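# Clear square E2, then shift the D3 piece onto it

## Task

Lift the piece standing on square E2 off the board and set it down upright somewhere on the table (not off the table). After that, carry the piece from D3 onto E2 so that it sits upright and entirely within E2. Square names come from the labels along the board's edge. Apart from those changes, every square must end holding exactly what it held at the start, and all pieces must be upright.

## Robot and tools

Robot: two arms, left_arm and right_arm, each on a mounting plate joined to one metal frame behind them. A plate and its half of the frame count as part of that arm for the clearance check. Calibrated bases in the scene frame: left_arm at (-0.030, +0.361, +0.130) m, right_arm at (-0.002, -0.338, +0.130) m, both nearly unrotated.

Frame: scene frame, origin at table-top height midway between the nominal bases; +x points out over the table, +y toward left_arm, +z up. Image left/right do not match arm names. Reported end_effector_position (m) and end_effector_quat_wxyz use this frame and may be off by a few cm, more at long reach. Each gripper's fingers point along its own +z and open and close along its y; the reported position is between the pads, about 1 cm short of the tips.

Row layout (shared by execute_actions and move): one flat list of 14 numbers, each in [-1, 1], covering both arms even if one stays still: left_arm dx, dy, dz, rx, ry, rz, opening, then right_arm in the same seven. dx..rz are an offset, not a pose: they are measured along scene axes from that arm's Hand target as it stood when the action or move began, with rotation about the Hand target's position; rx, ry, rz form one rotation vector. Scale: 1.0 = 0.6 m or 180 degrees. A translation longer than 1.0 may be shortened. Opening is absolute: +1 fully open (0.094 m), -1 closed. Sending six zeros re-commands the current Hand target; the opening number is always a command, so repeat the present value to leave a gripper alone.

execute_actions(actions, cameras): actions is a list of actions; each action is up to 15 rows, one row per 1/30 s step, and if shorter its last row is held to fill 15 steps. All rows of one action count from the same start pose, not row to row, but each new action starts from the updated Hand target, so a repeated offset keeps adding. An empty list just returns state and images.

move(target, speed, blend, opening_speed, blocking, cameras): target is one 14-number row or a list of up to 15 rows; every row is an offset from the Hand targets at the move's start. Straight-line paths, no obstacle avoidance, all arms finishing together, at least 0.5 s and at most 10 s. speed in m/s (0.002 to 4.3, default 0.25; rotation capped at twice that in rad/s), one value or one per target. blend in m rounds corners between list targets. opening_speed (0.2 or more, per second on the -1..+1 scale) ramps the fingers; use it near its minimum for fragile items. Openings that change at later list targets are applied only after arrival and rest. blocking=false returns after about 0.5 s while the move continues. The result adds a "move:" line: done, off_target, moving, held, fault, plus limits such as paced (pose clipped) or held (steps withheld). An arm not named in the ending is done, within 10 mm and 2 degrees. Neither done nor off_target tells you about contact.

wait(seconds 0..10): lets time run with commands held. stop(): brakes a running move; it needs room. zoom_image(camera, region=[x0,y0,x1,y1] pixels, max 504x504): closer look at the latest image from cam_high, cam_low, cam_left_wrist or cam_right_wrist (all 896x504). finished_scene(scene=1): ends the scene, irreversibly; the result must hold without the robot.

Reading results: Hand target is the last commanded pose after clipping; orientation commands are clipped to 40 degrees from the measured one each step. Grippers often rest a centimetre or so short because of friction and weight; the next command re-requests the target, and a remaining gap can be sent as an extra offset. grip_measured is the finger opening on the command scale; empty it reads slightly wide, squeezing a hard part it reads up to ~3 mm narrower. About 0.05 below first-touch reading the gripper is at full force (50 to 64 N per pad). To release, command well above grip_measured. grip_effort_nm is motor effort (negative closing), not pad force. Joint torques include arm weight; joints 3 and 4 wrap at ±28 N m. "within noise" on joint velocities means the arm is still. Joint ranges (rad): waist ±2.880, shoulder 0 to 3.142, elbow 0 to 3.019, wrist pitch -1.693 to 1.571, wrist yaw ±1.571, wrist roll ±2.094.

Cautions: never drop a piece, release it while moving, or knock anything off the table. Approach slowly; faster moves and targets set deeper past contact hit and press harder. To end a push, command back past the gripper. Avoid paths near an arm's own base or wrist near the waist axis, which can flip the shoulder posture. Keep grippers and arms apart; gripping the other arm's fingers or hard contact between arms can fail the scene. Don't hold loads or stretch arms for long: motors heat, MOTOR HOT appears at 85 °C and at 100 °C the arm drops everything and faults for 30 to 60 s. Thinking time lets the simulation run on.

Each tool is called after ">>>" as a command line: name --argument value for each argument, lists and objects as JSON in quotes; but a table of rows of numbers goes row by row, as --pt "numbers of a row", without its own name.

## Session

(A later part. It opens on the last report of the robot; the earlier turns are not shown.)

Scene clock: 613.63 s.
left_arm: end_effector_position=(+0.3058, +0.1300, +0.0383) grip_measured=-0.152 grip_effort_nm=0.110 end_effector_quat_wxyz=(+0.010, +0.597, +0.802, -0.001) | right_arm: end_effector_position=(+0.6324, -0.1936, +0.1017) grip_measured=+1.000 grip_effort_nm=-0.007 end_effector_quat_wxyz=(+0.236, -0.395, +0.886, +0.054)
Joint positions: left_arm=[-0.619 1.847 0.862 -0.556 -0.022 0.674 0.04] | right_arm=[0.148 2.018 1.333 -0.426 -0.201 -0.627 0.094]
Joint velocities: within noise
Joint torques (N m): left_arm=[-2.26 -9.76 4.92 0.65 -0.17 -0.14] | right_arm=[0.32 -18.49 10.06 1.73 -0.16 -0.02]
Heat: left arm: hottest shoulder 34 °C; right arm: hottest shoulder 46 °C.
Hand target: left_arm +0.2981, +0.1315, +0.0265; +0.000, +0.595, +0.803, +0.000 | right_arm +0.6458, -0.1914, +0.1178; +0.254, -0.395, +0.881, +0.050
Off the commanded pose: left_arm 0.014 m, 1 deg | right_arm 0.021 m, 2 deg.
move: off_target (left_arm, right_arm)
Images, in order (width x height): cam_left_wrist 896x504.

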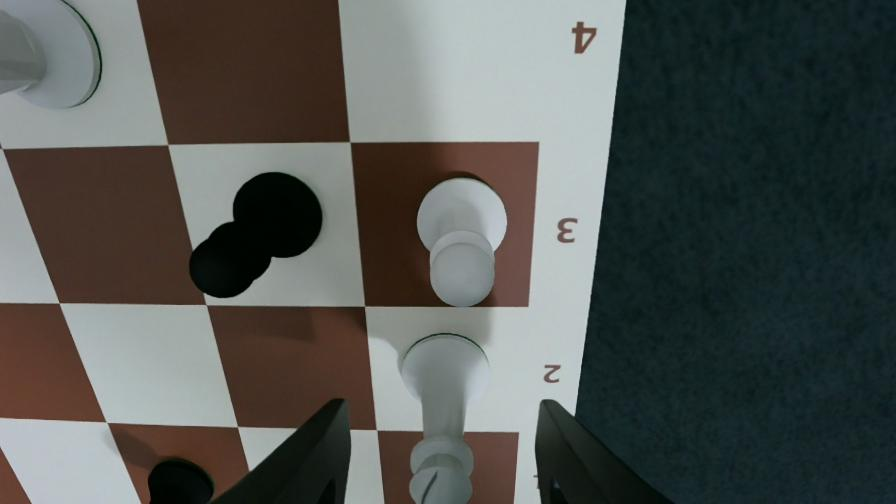

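>>> move --target '[0, 0, 0, 0, 0, 0, -0.82, 0, 0, 0, 0, 0, 0, 1.0]' --opening_speed 0.7 --cameras '["cam_left_wrist"]'

>>> zoom_image --camera "cam_left_wrist" --region '[320, 220, 570, 504]'

Scene clock: 653.03 s.
left_arm: end_effector_position=(+0.3058, +0.1300, +0.0383) grip_measured=-0.786 grip_effort_nm=-0.965 end_effector_quat_wxyz=(+0.010, +0.597, +0.803, -0.001) | right_arm: end_effector_position=(+0.6324, -0.1936, +0.1017) grip_measured=+1.000 grip_effort_nm=-0.007 end_effector_quat_wxyz=(+0.236, -0.395, +0.886, +0.054)
Joint positions: left_arm=[-0.619 1.847 0.862 -0.556 -0.022 0.674 0.01] | right_arm=[0.148 2.018 1.333 -0.426 -0.201 -0.627 0.094]
Joint velocities: within noise
Joint torques (N m): left_arm=[-2.26 -9.7 4.92 0.64 -0.17 -0.14] | right_arm=[0.26 -18.55 10.07 1.74 -0.16 -0.02]
Heat: left arm: hottest shoulder 34 °C; right arm: hottest shoulder 46 °C.
Hand target: left_arm +0.2981, +0.1315, +0.0265; +0.000, +0.595, +0.804, +0.000 | right_arm +0.6458, -0.1914, +0.1178; +0.254, -0.395, +0.881, +0.050
Off the commanded pose: left_arm 0.014 m, 1 deg | right_arm 0.021 m, 2 deg.
move: off_target (left_arm, right_arm)
Images, in order (width x height): cam_left_wrist 896x504.

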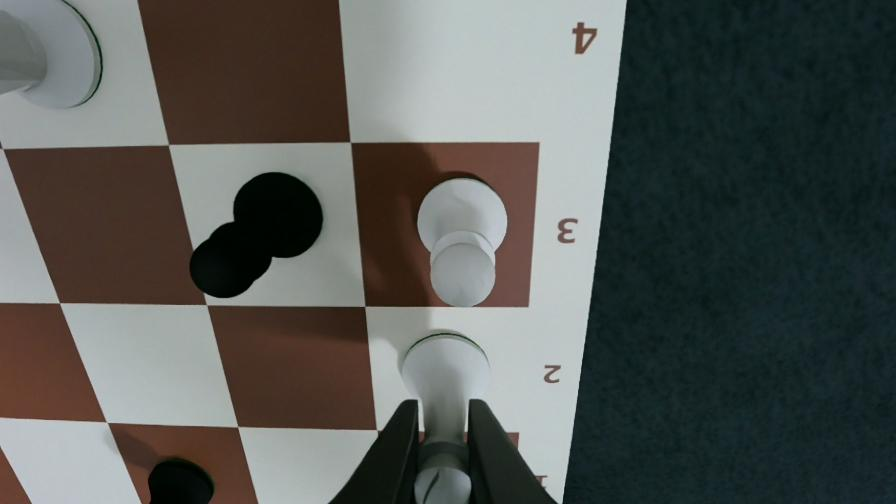

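Scaled by 1.775 from the camera's 896x504 image, which has a finer 1280x720 frame.

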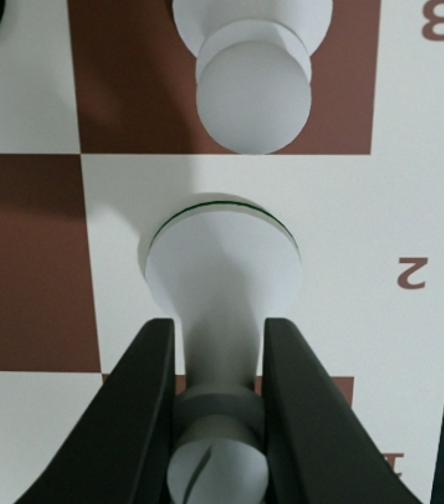

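>>> move --pt "0 0 0.055 0 0 0 -0.82 0 0 0 0 0 0 1.0" --pt "-0.12 -0.0365 0.055 0 0 0 -0.82 0 0 0 0 0 0 1.0" --pt "-0.12 -0.0365 -0.0117 0 0 0 -0.82 0 0 0 0 0 0 1.0" --speed '[0.15, 0.2, 0.07]' --blend '[0.01, 0.01, 0]' --cameras '["cam_left_wrist", "cam_low", "cam_high"]'

>>> zoom_image --camera "cam_low" --region '[420, 180, 560, 280]'

>>> zoom_image --camera "cam_left_wrist" --region '[320, 220, 570, 504]'

Scene clock: 693.43 s.
left_arm: end_effector_position=(+0.2299, +0.1020, +0.0312) grip_measured=-0.790 grip_effort_nm=-1.038 end_effector_quat_wxyz=(+0.010, +0.603, +0.798, -0.002) | right_arm: end_effector_position=(+0.6324, -0.1936, +0.1017) grip_measured=+1.000 grip_effort_nm=0.002 end_effector_quat_wxyz=(+0.236, -0.395, +0.886, +0.054)
Joint positions: left_arm=[-0.8 1.806 0.742 -0.481 -0.023 0.508 0.01] | right_arm=[0.148 2.018 1.333 -0.426 -0.201 -0.627 0.094]
Joint velocities: within noise
Joint torques (N m): left_arm=[-1.14 -8.23 4.26 0.76 -0.16 -0.15] | right_arm=[0.32 -18.55 10.06 1.74 -0.16 -0.02]
Heat: left arm: hottest shoulder 34 °C; right arm: hottest shoulder 46 °C.
Hand target: left_arm +0.2262, +0.1095, +0.0195; +0.000, +0.595, +0.804, +0.000 | right_arm +0.6458, -0.1914, +0.1178; +0.254, -0.395, +0.881, +0.050
Off the commanded pose: left_arm 0.014 m, 2 deg | right_arm 0.021 m, 2 deg.
move: off_target (left_arm, right_arm)
Images, in order (width x height): cam_high 896x504, cam_low 896x504, cam_left_wrist 896x504.

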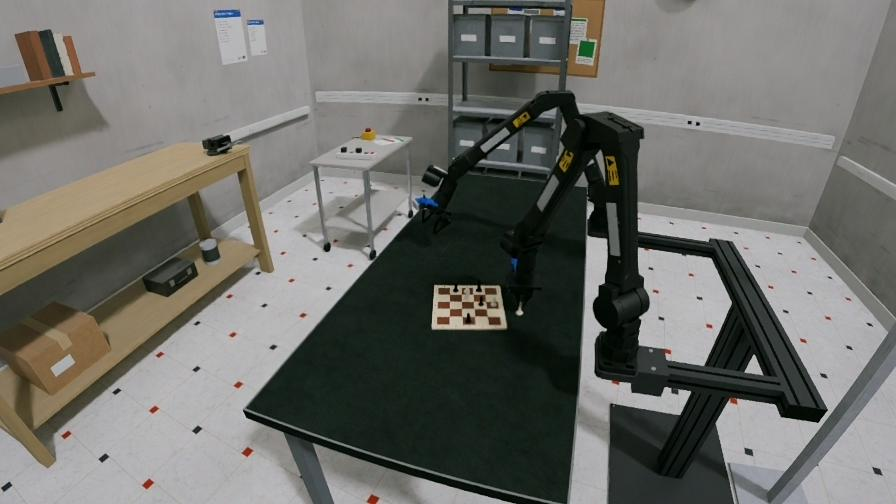

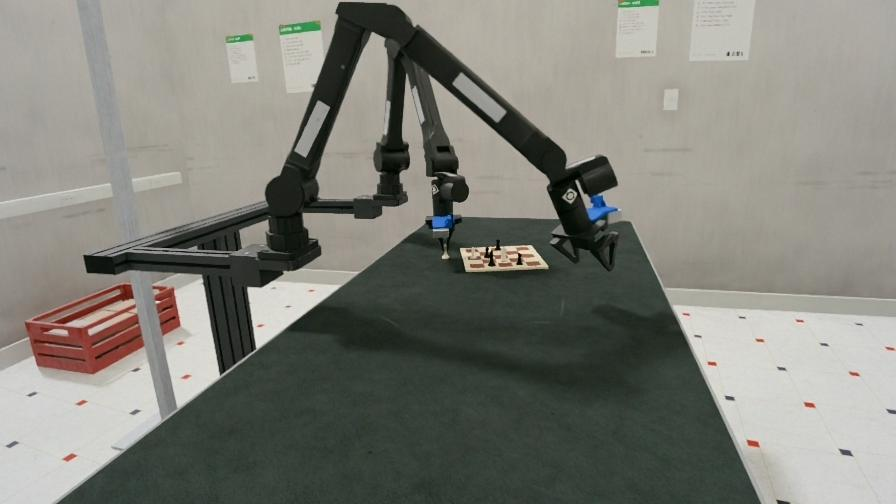

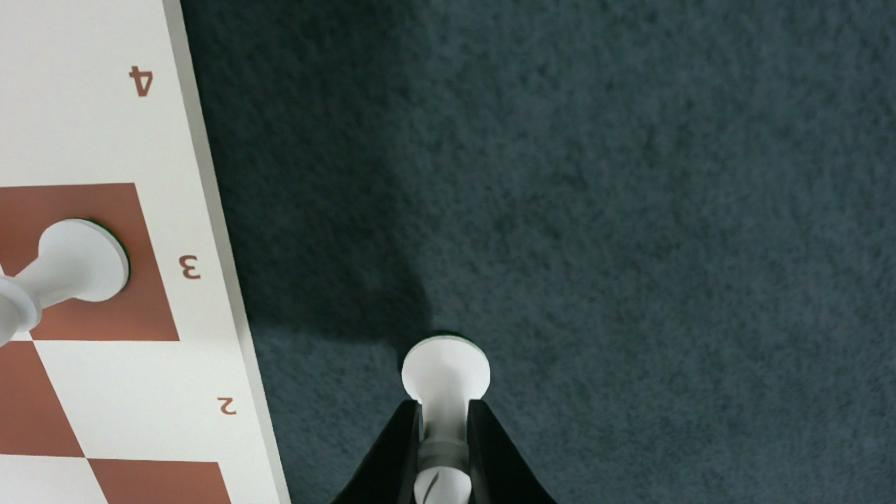

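Scaled by 3.600 from the camera's 896x504 image, which has a finer 1280x720 frame.

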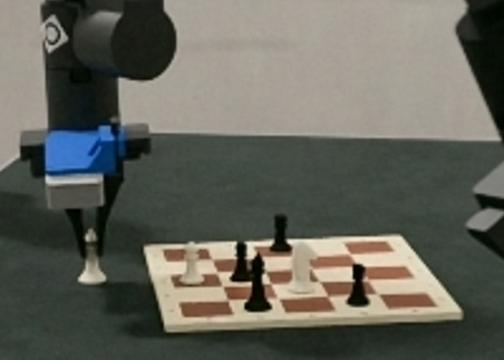

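Scaled by 1.775 from the camera's 896x504 image, which has a finer 1280x720 frame.

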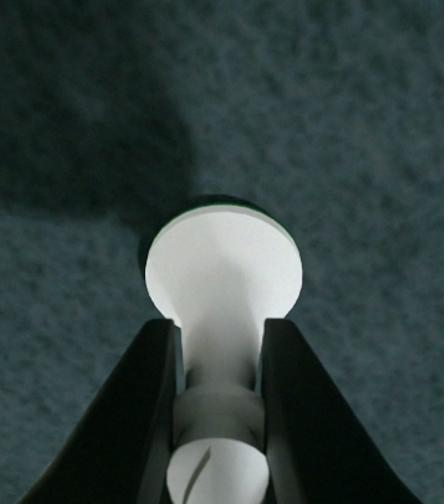

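>>> zoom_image --camera "cam_left_wrist" --region '[380, 310, 520, 400]'

>>> zoom_image --camera "cam_left_wrist" --region '[180, 280, 300, 380]'

>>> zoom_image --camera "cam_low" --region '[430, 235, 480, 275]'

Scaled by 3.600 from the camera's 896x504 image, which has a finer 1280x720 frame.

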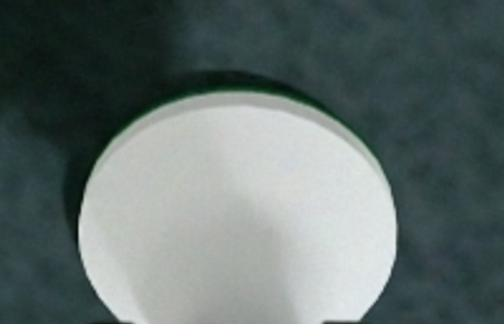

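Scaled by 4.200 from the camera's 896x504 image, which has a finer 1280x720 frame.

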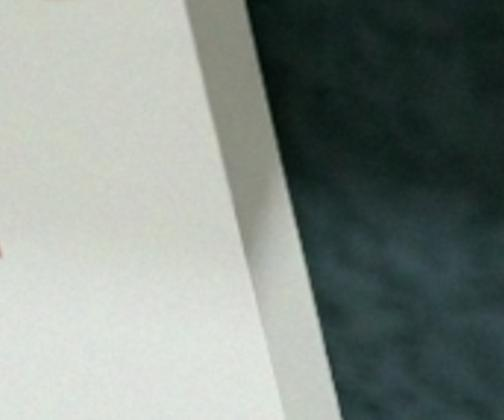

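Scaled by 10.080 from the camera's 896x504 image, which has a finer 1280x720 frame.

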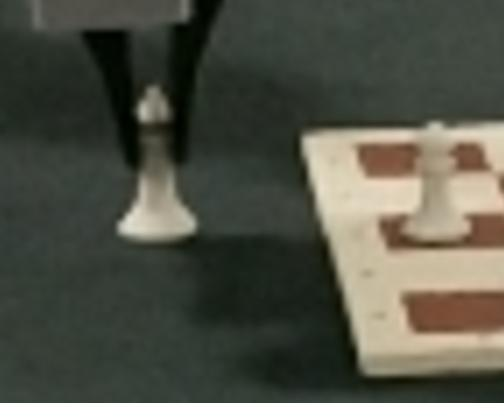

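>>> move --pt "0 0 0 0 0 0 -0.3 0 0 0 0 0 0 1.0" --pt "0 0 0.0725 0 0 0 -0.3 0 0 0 0 0 0 1.0" --pt "0.203 -0.010 0.0725 0 0 0.3333 -0.3 0 0 0 0 0 0 1.0" --speed '[0.1, 0.15, 0.35]' --blend '[0, 0.01, 0]' --cameras '["cam_left_wrist", "cam_low"]'

>>> zoom_image --camera "cam_low" --region '[420, 180, 560, 280]'

Scene clock: 813.60 s.
left_arm: end_effector_position=(+0.3393, +0.1058, +0.0682) grip_measured=-0.302 grip_effort_nm=0.110 end_effector_quat_wxyz=(+0.005, +0.124, +0.992, -0.003) | right_arm: end_effector_position=(+0.6324, -0.1936, +0.1017) grip_measured=+1.000 grip_effort_nm=0.002 end_effector_quat_wxyz=(+0.236, -0.395, +0.886, +0.054)
Joint positions: left_arm=[-0.623 1.853 1.003 -0.7 -0.024 -0.361 0.033] | right_arm=[0.148 2.018 1.333 -0.426 -0.201 -0.627 0.094]
Joint velocities: within noise
Joint torques (N m): left_arm=[-1.14 -10.52 9.63 -0.42 -0.16 -0.13] | right_arm=[0.32 -18.55 10.06 1.73 -0.16 -0.02]
Heat: left arm: hottest shoulder 33 °C; right arm: hottest shoulder 46 °C.
Hand target: left_arm +0.3480, +0.1036, +0.0629; +0.000, +0.114, +0.994, +0.000 | right_arm +0.6458, -0.1914, +0.1178; +0.254, -0.395, +0.881, +0.050
Off the commanded pose: left_arm 0.010 m, 1 deg | right_arm 0.021 m, 2 deg.
move: off_target (right_arm)
Images, in order (width x height): cam_low 896x504, cam_left_wrist 896x504.

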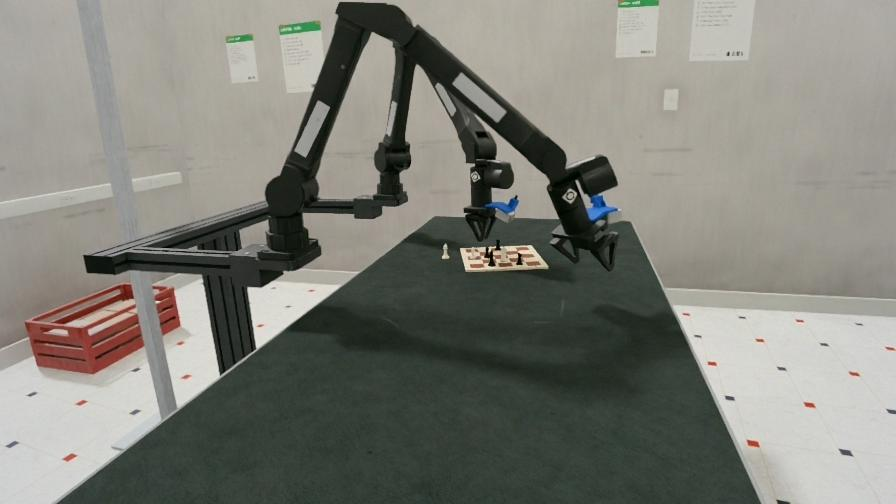

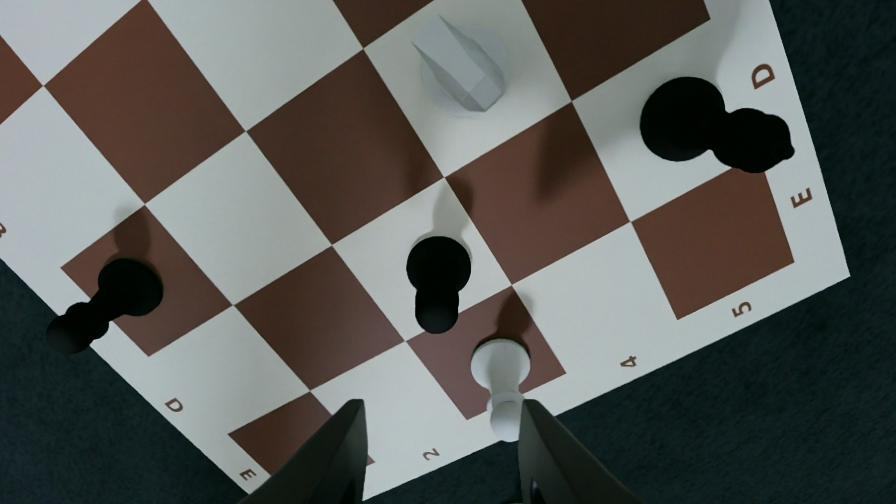

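Scaled by 3.600 from the camera's 896x504 image, which has a finer 1280x720 frame.

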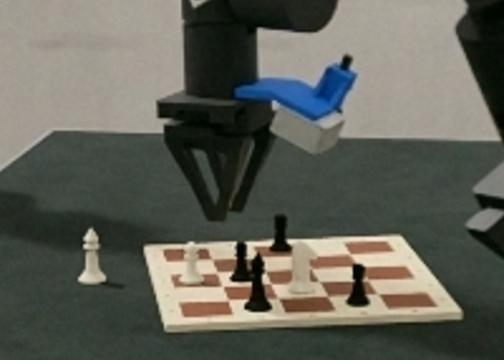

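>>> move --target '[0.0012, 0.0028, -0.0657, 0, 0, 0, -0.3, 0, 0, 0, 0, 0, 0, 1.0]' --speed 0.1 --cameras '["cam_left_wrist", "cam_low"]'

>>> zoom_image --camera "cam_left_wrist" --region '[320, 220, 570, 504]'

Scene clock: 857.03 s.
left_arm: end_effector_position=(+0.3370, +0.1078, +0.0286) grip_measured=-0.302 grip_effort_nm=0.100 end_effector_quat_wxyz=(-0.006, +0.122, +0.992, +0.003) | right_arm: end_effector_position=(+0.6324, -0.1936, +0.1017) grip_measured=+1.000 grip_effort_nm=0.002 end_effector_quat_wxyz=(+0.236, -0.395, +0.886, +0.054)
Joint positions: left_arm=[-0.62 1.946 1.003 -0.632 -0.024 -0.362 0.033] | right_arm=[0.148 2.018 1.333 -0.426 -0.201 -0.627 0.094]
Joint velocities: within noise
Joint torques (N m): left_arm=[-0.91 -11.63 8.09 0.57 -0.16 -0.09] | right_arm=[0.32 -18.55 10.06 1.73 -0.16 -0.02]
Heat: left arm: hottest elbow 34 °C; right arm: hottest shoulder 46 °C.
Hand target: left_arm +0.3488, +0.1053, +0.0235; +0.000, +0.114, +0.994, +0.000 | right_arm +0.6458, -0.1914, +0.1178; +0.254, -0.395, +0.881, +0.050
Off the commanded pose: left_arm 0.013 m, 1 deg | right_arm 0.021 m, 2 deg.
move: off_target (left_arm, right_arm)
Images, in order (width x height): cam_low 896x504, cam_left_wrist 896x504.

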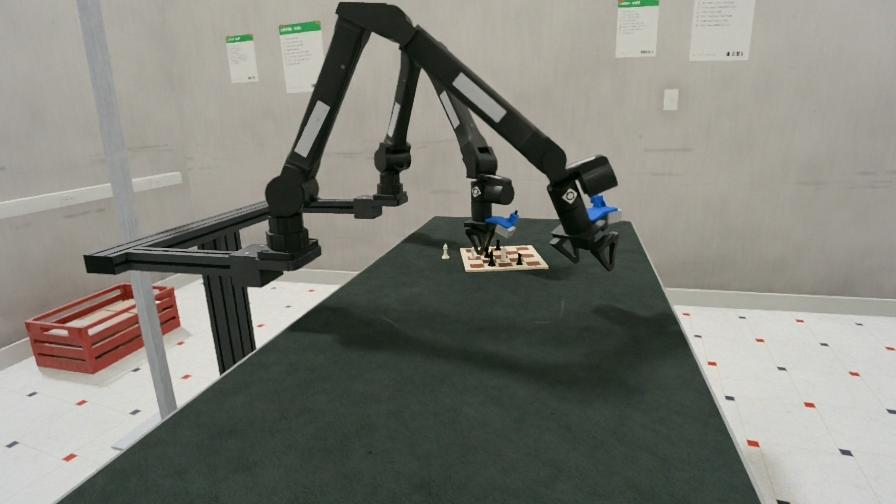

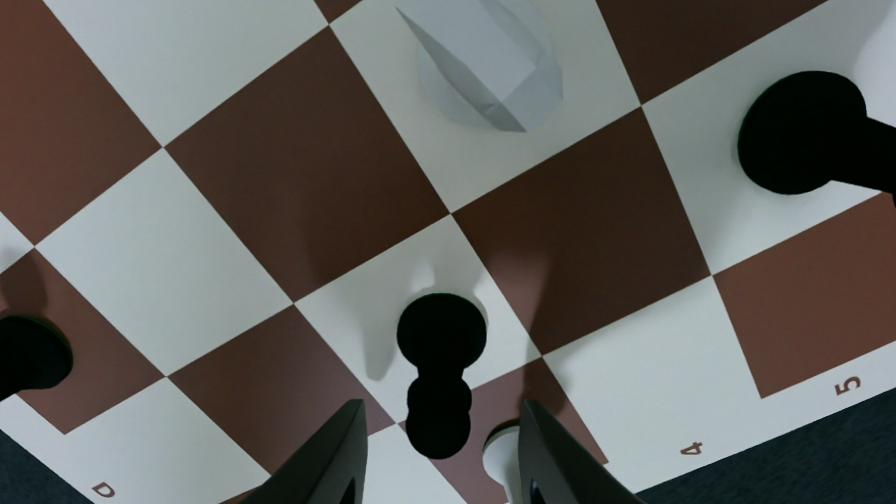

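Scaled by 1.775 from the camera's 896x504 image, which has a finer 1280x720 frame.

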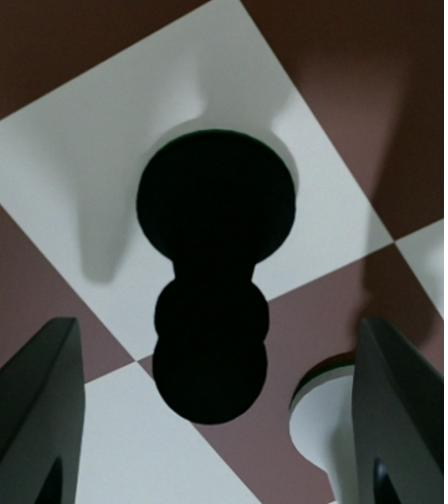

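>>> move --target '[0.022, -0.0047, 0.0042, 0, 0, 0, -0.3, 0, 0, 0, 0, 0, 0, 1.0]' --speed 0.06 --cameras '["cam_left_wrist"]'

>>> zoom_image --camera "cam_left_wrist" --region '[320, 220, 570, 504]'

Scene clock: 906.43 s.
left_arm: end_effector_position=(+0.3543, +0.1021, +0.0338) grip_measured=-0.302 grip_effort_nm=0.105 end_effector_quat_wxyz=(+0.006, +0.116, +0.993, -0.003) | right_arm: end_effector_position=(+0.6324, -0.1936, +0.1017) grip_measured=+1.000 grip_effort_nm=0.002 end_effector_quat_wxyz=(+0.236, -0.395, +0.886, +0.054)
Joint positions: left_arm=[-0.609 1.952 1.037 -0.632 -0.024 -0.362 0.033] | right_arm=[0.148 2.018 1.333 -0.426 -0.201 -0.627 0.094]
Joint velocities: within noise
Joint torques (N m): left_arm=[-0.97 -11.4 8.84 -0.34 -0.15 0.02] | right_arm=[0.32 -18.55 10.06 1.73 -0.16 -0.02]
Heat: left arm: hottest shoulder 34 °C; right arm: hottest shoulder 46 °C.
Hand target: left_arm +0.3618, +0.1024, +0.0259; +0.000, +0.114, +0.994, +0.000 | right_arm +0.6458, -0.1914, +0.1178; +0.254, -0.395, +0.881, +0.050
Off the commanded pose: left_arm 0.011 m, 1 deg | right_arm 0.021 m, 2 deg.
move: off_target (left_arm, right_arm)
Images, in order (width x height): cam_left_wrist 896x504.

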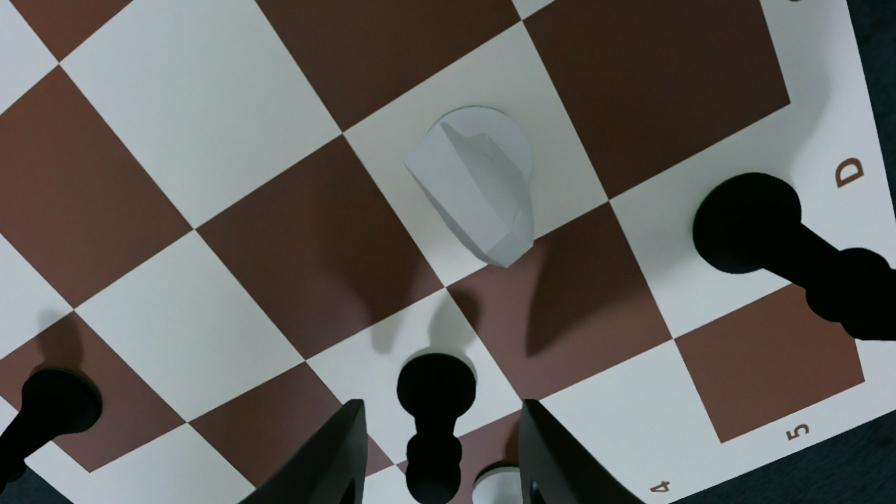

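Scaled by 1.775 from the camera's 896x504 image, which has a finer 1280x720 frame.

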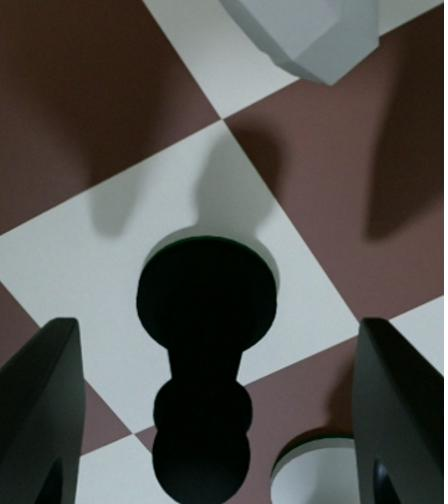

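>>> move --pt "-0.0303 0.006 0.0405 0 0 0 -0.3 0 0 0 0 0 0 1.0" --pt "-0.0303 0.006 -0.0095 0 0 0 -0.3 0 0 0 0 0 0 1.0" --speed 0.1 --cameras '["cam_left_wrist"]'

>>> zoom_image --camera "cam_left_wrist" --region '[320, 220, 570, 504]'

Scene clock: 927.47 s.
left_arm: end_effector_position=(+0.3516, +0.1040, +0.0351) grip_measured=-0.302 grip_effort_nm=0.110 end_effector_quat_wxyz=(+0.010, +0.116, +0.993, -0.005) | right_arm: end_effector_position=(+0.6324, -0.1936, +0.1017) grip_measured=+1.000 grip_effort_nm=0.002 end_effector_quat_wxyz=(+0.236, -0.395, +0.886, +0.054)
Joint positions: left_arm=[-0.609 1.94 1.02 -0.619 -0.024 -0.362 0.033] | right_arm=[0.148 2.018 1.333 -0.426 -0.201 -0.627 0.094]
Joint velocities: within noise
Joint torques (N m): left_arm=[-2.08 -11.34 5.48 0.68 -0.17 -0.13] | right_arm=[0.32 -18.55 10.06 1.73 -0.16 -0.02]
Heat: left arm: hottest shoulder 34 °C; right arm: hottest shoulder 46 °C.
Hand target: left_arm +0.3437, +0.1060, +0.0204; +0.000, +0.114, +0.994, +0.000 | right_arm +0.6458, -0.1914, +0.1178; +0.254, -0.395, +0.881, +0.050
Off the commanded pose: left_arm 0.017 m, 1 deg | right_arm 0.021 m, 2 deg.
move: off_target (left_arm, right_arm)
Images, in order (width x height): cam_left_wrist 896x504.

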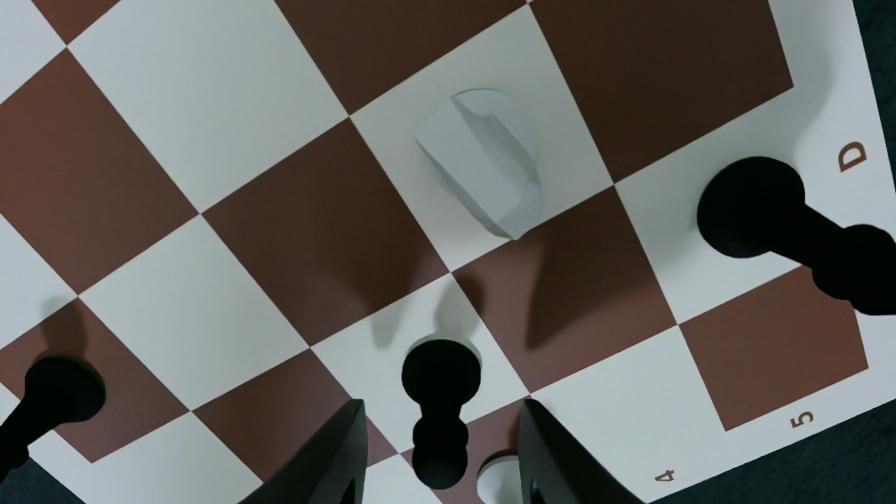

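Scaled by 1.775 from the camera's 896x504 image, which has a finer 1280x720 frame.

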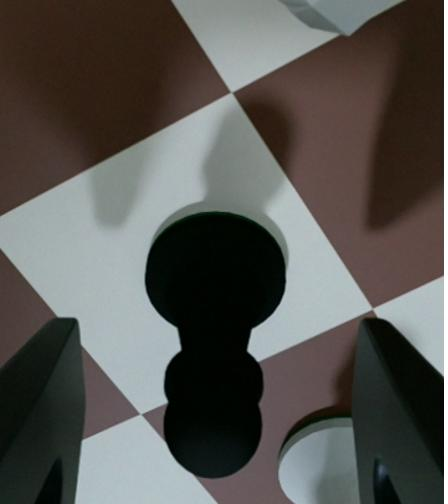

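>>> move --target '[0, 0, -0.0075, 0, 0, 0, -0.3, 0, 0, 0, 0, 0, 0, 1.0]' --speed 0.1 --cameras '["cam_left_wrist"]'

>>> zoom_image --camera "cam_left_wrist" --region '[320, 220, 570, 504]'

Scene clock: 947.13 s.
left_arm: end_effector_position=(+0.3522, +0.1035, +0.0318) grip_measured=-0.302 grip_effort_nm=0.100 end_effector_quat_wxyz=(+0.011, +0.116, +0.993, -0.006) | right_arm: end_effector_position=(+0.6324, -0.1936, +0.1017) grip_measured=+1.000 grip_effort_nm=0.002 end_effector_quat_wxyz=(+0.236, -0.395, +0.886, +0.054)
Joint positions: left_arm=[-0.609 1.947 1.02 -0.609 -0.024 -0.362 0.033] | right_arm=[0.148 2.018 1.333 -0.426 -0.201 -0.627 0.094]
Joint velocities: within noise
Joint torques (N m): left_arm=[-2.08 -11.16 5.38 0.64 -0.17 -0.13] | right_arm=[0.32 -18.55 10.06 1.74 -0.16 -0.02]
Heat: left arm: hottest shoulder 35 °C; right arm: hottest shoulder 46 °C.
Hand target: left_arm +0.3436, +0.1061, +0.0157; +0.000, +0.114, +0.994, +0.000 | right_arm +0.6458, -0.1914, +0.1178; +0.254, -0.395, +0.881, +0.050
Off the commanded pose: left_arm 0.018 m, 2 deg | right_arm 0.021 m, 2 deg.
move: off_target (left_arm, right_arm)
Images, in order (width x height): cam_left_wrist 896x504.

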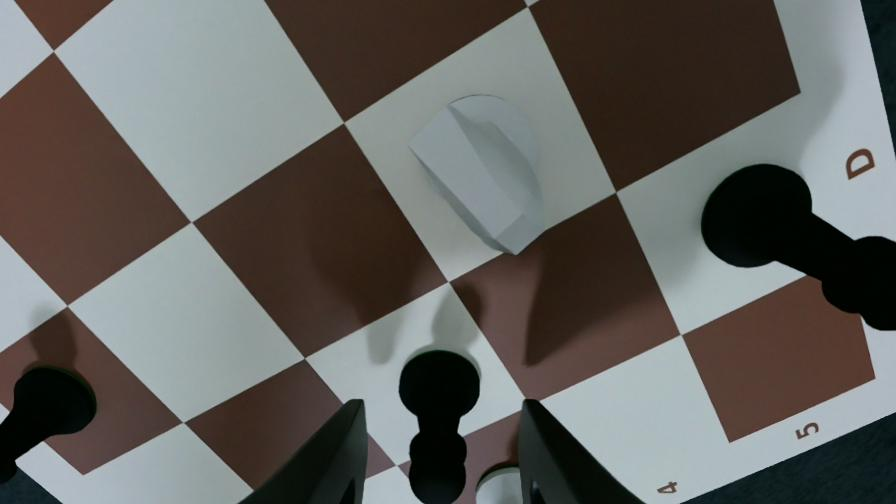

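Scaled by 1.775 from the camera's 896x504 image, which has a finer 1280x720 frame.

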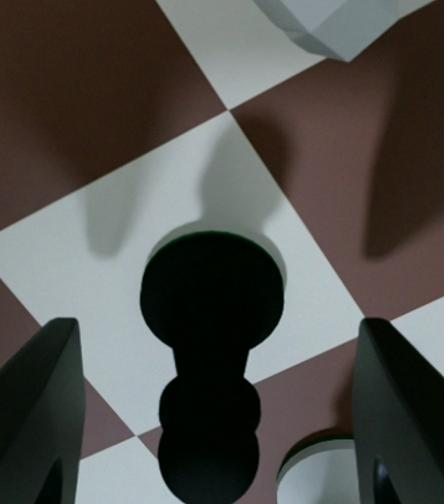

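>>> move --target '[0, 0, 0, 0, 0, 0, -0.85, 0, 0, 0, 0, 0, 0, 1.0]' --opening_speed 0.7 --cameras '["cam_left_wrist"]'

>>> zoom_image --camera "cam_left_wrist" --region '[320, 220, 570, 504]'

Scene clock: 956.27 s.
left_arm: end_effector_position=(+0.3523, +0.1034, +0.0318) grip_measured=-0.808 grip_effort_nm=-0.984 end_effector_quat_wxyz=(+0.011, +0.116, +0.993, -0.006) | right_arm: end_effector_position=(+0.6324, -0.1936, +0.1017) grip_measured=+1.000 grip_effort_nm=0.002 end_effector_quat_wxyz=(+0.236, -0.395, +0.886, +0.054)
Joint positions: left_arm=[-0.609 1.947 1.02 -0.608 -0.024 -0.362 0.009] | right_arm=[0.148 2.018 1.333 -0.426 -0.201 -0.627 0.094]
Joint velocities: within noise
Joint torques (N m): left_arm=[-2.08 -11.16 5.37 0.66 -0.16 -0.12] | right_arm=[0.38 -18.55 10.06 1.73 -0.16 -0.02]
Heat: left arm: hottest shoulder 35 °C; right arm: hottest shoulder 46 °C.
Hand target: left_arm +0.3436, +0.1061, +0.0157; +0.000, +0.114, +0.994, +0.000 | right_arm +0.6458, -0.1914, +0.1178; +0.254, -0.395, +0.881, +0.050
Off the commanded pose: left_arm 0.019 m, 2 deg | right_arm 0.021 m, 2 deg.
move: off_target (left_arm, right_arm)
Images, in order (width x height): cam_left_wrist 896x504.

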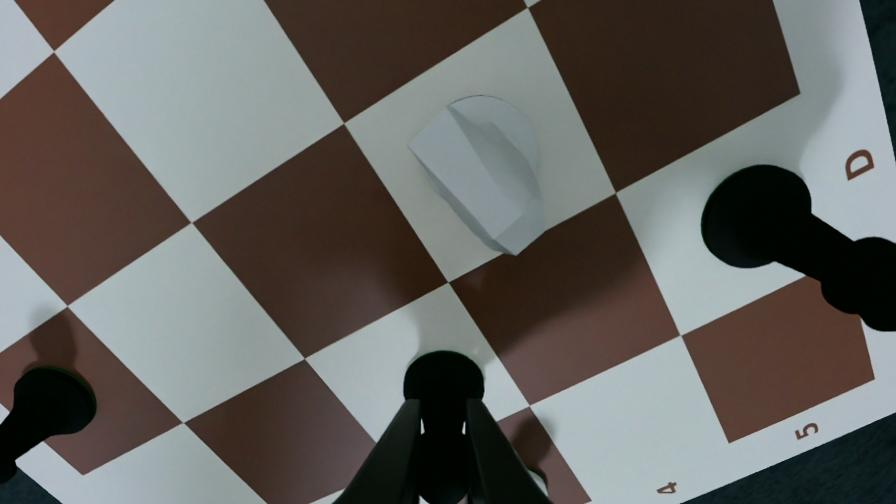

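Scaled by 1.775 from the camera's 896x504 image, which has a finer 1280x720 frame.

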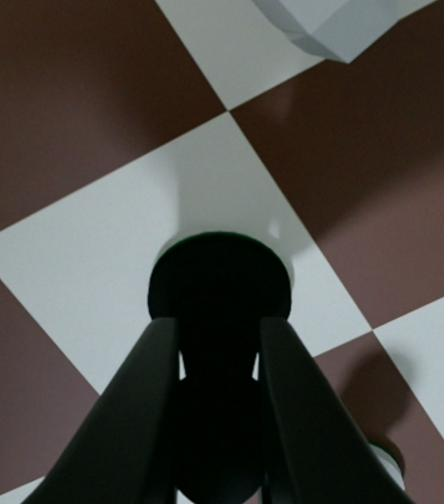

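>>> move --pt "0 0 0.075 0 0 0 -0.85 0 0 0 0 0 0 1.0" --pt "-0.0735 0.0433 0.075 0 0 -0.25 -0.85 0 0 0 0 0 0 1.0" --pt "-0.0735 0.0433 0.006 0 0 -0.25 -0.85 0 0 0 0 0 0 1.0" --speed '[0.15, 0.3, 0.07]' --blend '[0.01, 0, 0]' --cameras '["cam_left_wrist", "cam_low", "cam_high"]'

>>> zoom_image --camera "cam_left_wrist" --region '[320, 220, 570, 504]'

>>> zoom_image --camera "cam_low" --region '[430, 200, 560, 280]'

Scene clock: 1015.53 s.
left_arm: end_effector_position=(+0.3063, +0.1311, +0.0307) grip_measured=-0.811 grip_effort_nm=-1.038 end_effector_quat_wxyz=(+0.008, +0.477, +0.879, +0.000) | right_arm: end_effector_position=(+0.6324, -0.1936, +0.1017) grip_measured=+1.000 grip_effort_nm=-0.002 end_effector_quat_wxyz=(+0.236, -0.395, +0.886, +0.054)
Joint positions: left_arm=[-0.617 1.867 0.862 -0.54 -0.025 0.391 0.009] | right_arm=[0.148 2.018 1.333 -0.426 -0.201 -0.627 0.094]
Joint velocities: within noise
Joint torques (N m): left_arm=[-2.14 -9.88 4.94 0.7 -0.06 0.1] | right_arm=[0.32 -18.55 10.06 1.73 -0.16 -0.02]
Heat: left arm: hottest shoulder 35 °C; right arm: hottest shoulder 47 °C.
Hand target: left_arm +0.2996, +0.1320, +0.0194; +0.000, +0.485, +0.874, +0.000 | right_arm +0.6458, -0.1914, +0.1178; +0.254, -0.395, +0.881, +0.050
Off the commanded pose: left_arm 0.013 m, 1 deg | right_arm 0.021 m, 2 deg.
move: off_target (left_arm, right_arm)
Images, in order (width x height): cam_high 896x504, cam_low 896x504, cam_left_wrist 896x504.

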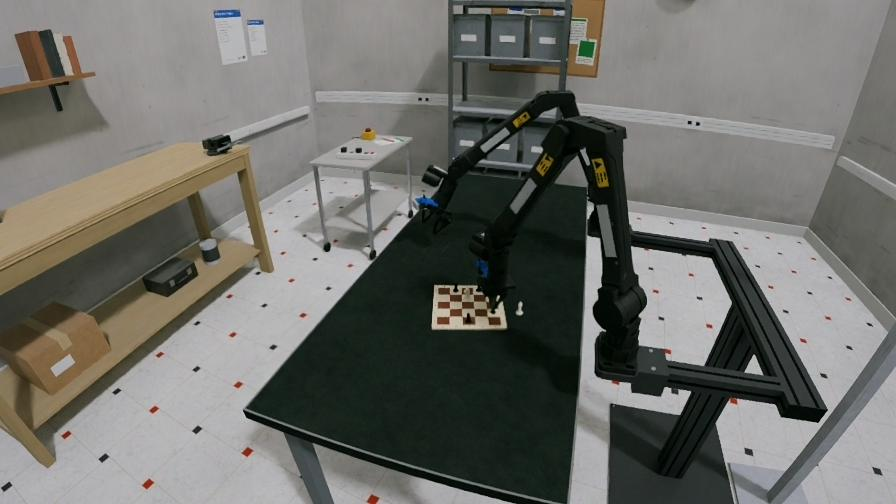

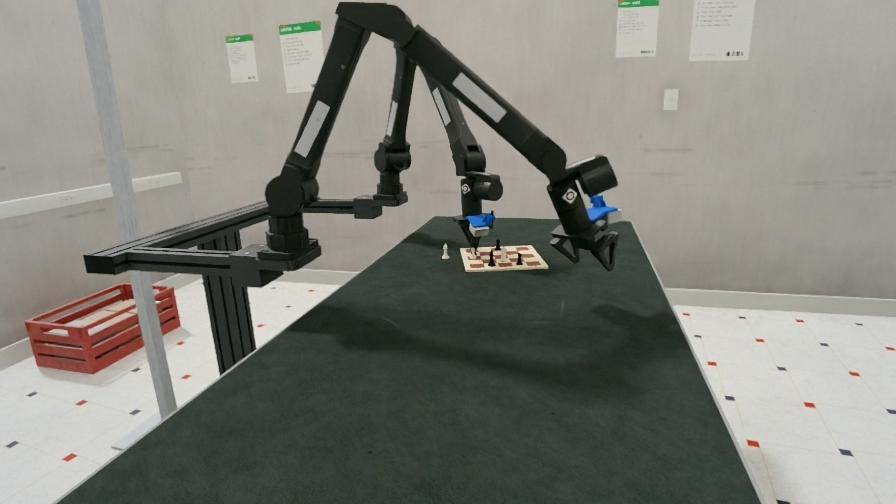

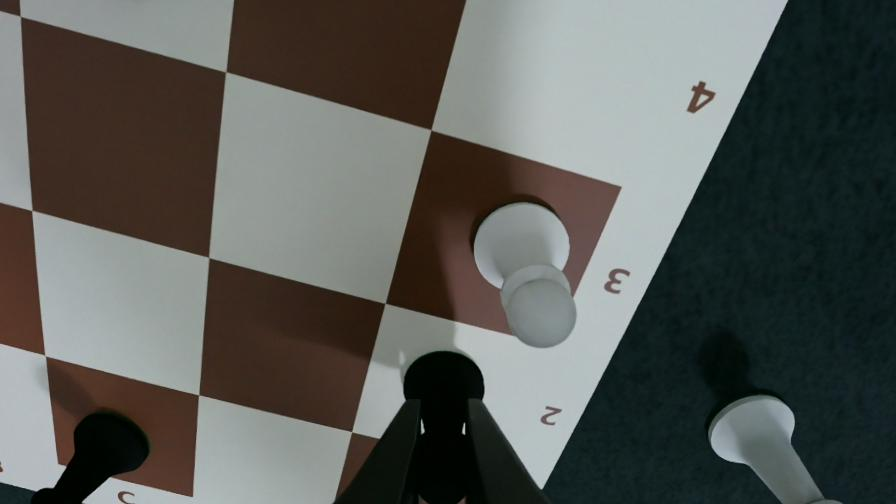

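Scaled by 1.775 from the camera's 896x504 image, which has a finer 1280x720 frame.

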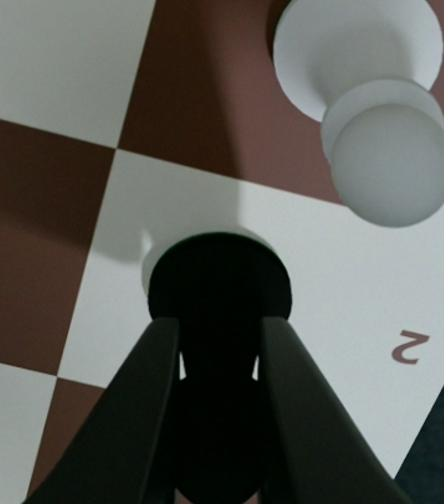

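Scaled by 3.877 from the camera's 896x504 image, which has a finer 1280x720 frame.

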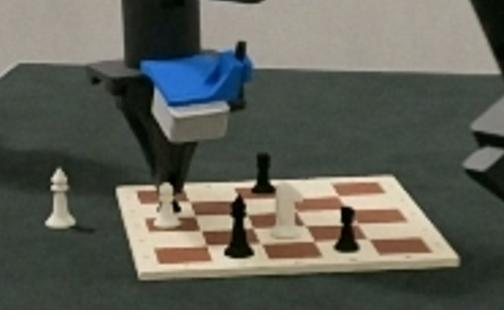

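>>> move --pt "0 0 0 0 0 0 -0.4 0 0 0 0 0 0 1.0" --pt "0.0 0.0 0.13 0 0 0 -0.4 0 0 0 0 0 0 1.0" --speed '[0.1, 0.15]' --cameras '["cam_left_wrist", "cam_low", "cam_high"]'

>>> zoom_image --camera "cam_left_wrist" --region '[300, 100, 804, 504]'

>>> zoom_image --camera "cam_low" --region '[430, 200, 560, 280]'

>>> zoom_image --camera "cam_high" --region '[420, 270, 540, 340]'

Scene clock: 1039.20 s.
left_arm: end_effector_position=(+0.2961, +0.1394, +0.0942) grip_measured=-0.402 grip_effort_nm=0.105 end_effector_quat_wxyz=(-0.001, +0.478, +0.878, +0.001) | right_arm: end_effector_position=(+0.6324, -0.1936, +0.1017) grip_measured=+1.000 grip_effort_nm=0.002 end_effector_quat_wxyz=(+0.236, -0.395, +0.886, +0.054)
Joint positions: left_arm=[-0.618 1.698 0.862 -0.727 -0.025 0.392 0.028] | right_arm=[0.148 2.018 1.333 -0.426 -0.201 -0.627 0.094]
Joint velocities: within noise
Joint torques (N m): left_arm=[-2.37 -10.11 8.59 -0.49 -0.07 0.05] | right_arm=[0.32 -18.55 10.06 1.72 -0.16 -0.02]
Heat: left arm: hottest shoulder 34 °C; right arm: hottest shoulder 47 °C.
Hand target: left_arm +0.2996, +0.1320, +0.0975; +0.000, +0.485, +0.874, +0.000 | right_arm +0.6458, -0.1914, +0.1178; +0.254, -0.395, +0.881, +0.050
Off the commanded pose: left_arm 0.009 m, 1 deg | right_arm 0.021 m, 2 deg.
move: off_target (right_arm)
Images, in order (width x height): cam_high 896x504, cam_low 896x504, cam_left_wrist 896x504.

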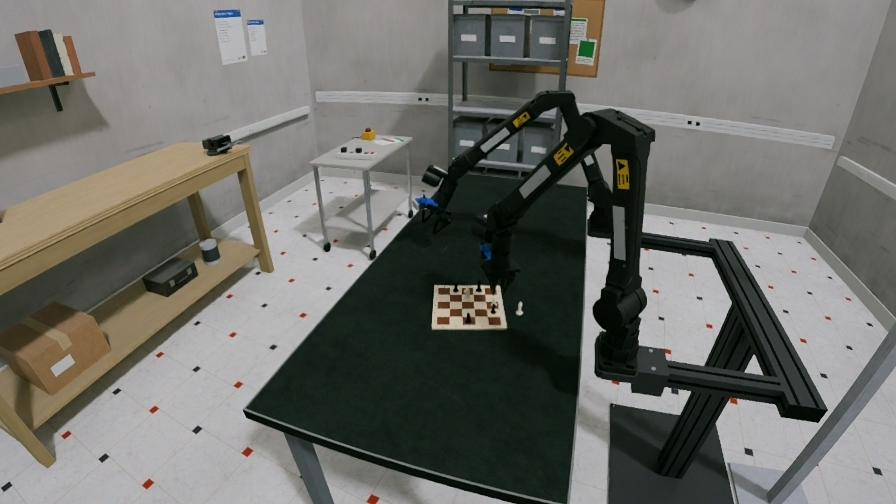

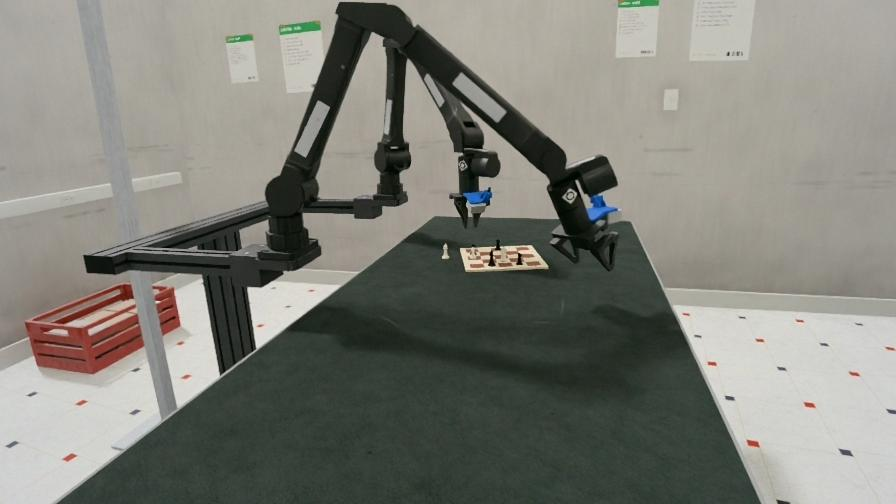

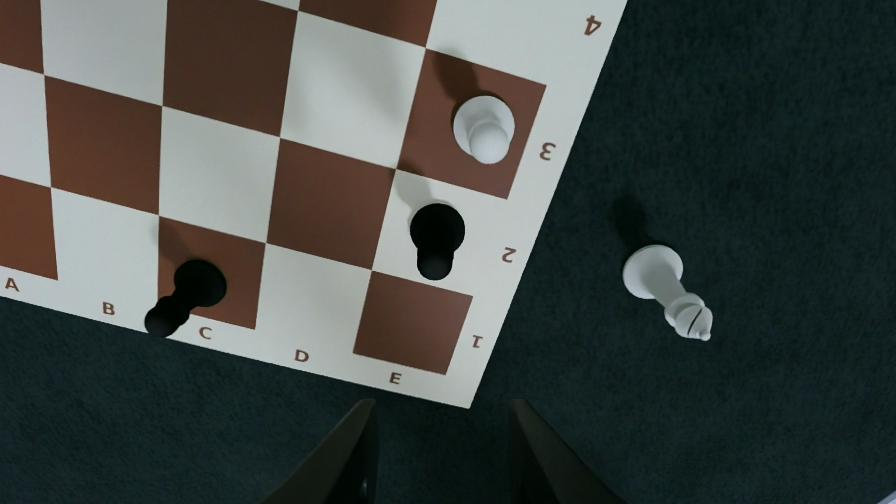

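Scaled by 1.000.

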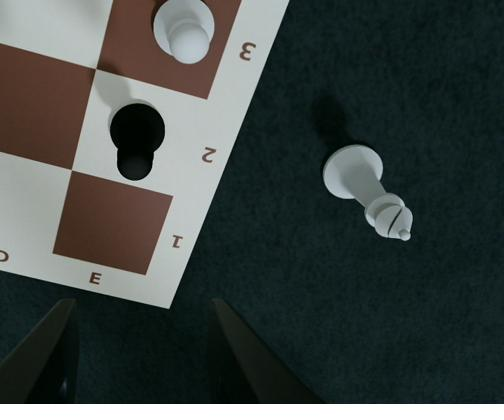

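Scaled by 3.877 from the camera's 896x504 image, which has a finer 1280x720 frame.

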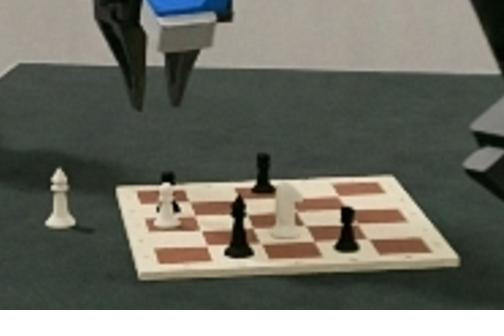

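Scaled by 4.200 from the camera's 896x504 image, which has a finer 1280x720 frame.

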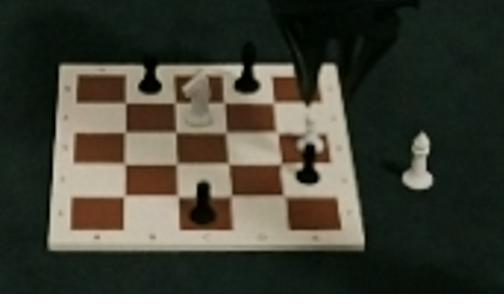

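>>> finished_scene

The scene is finished: the task was done.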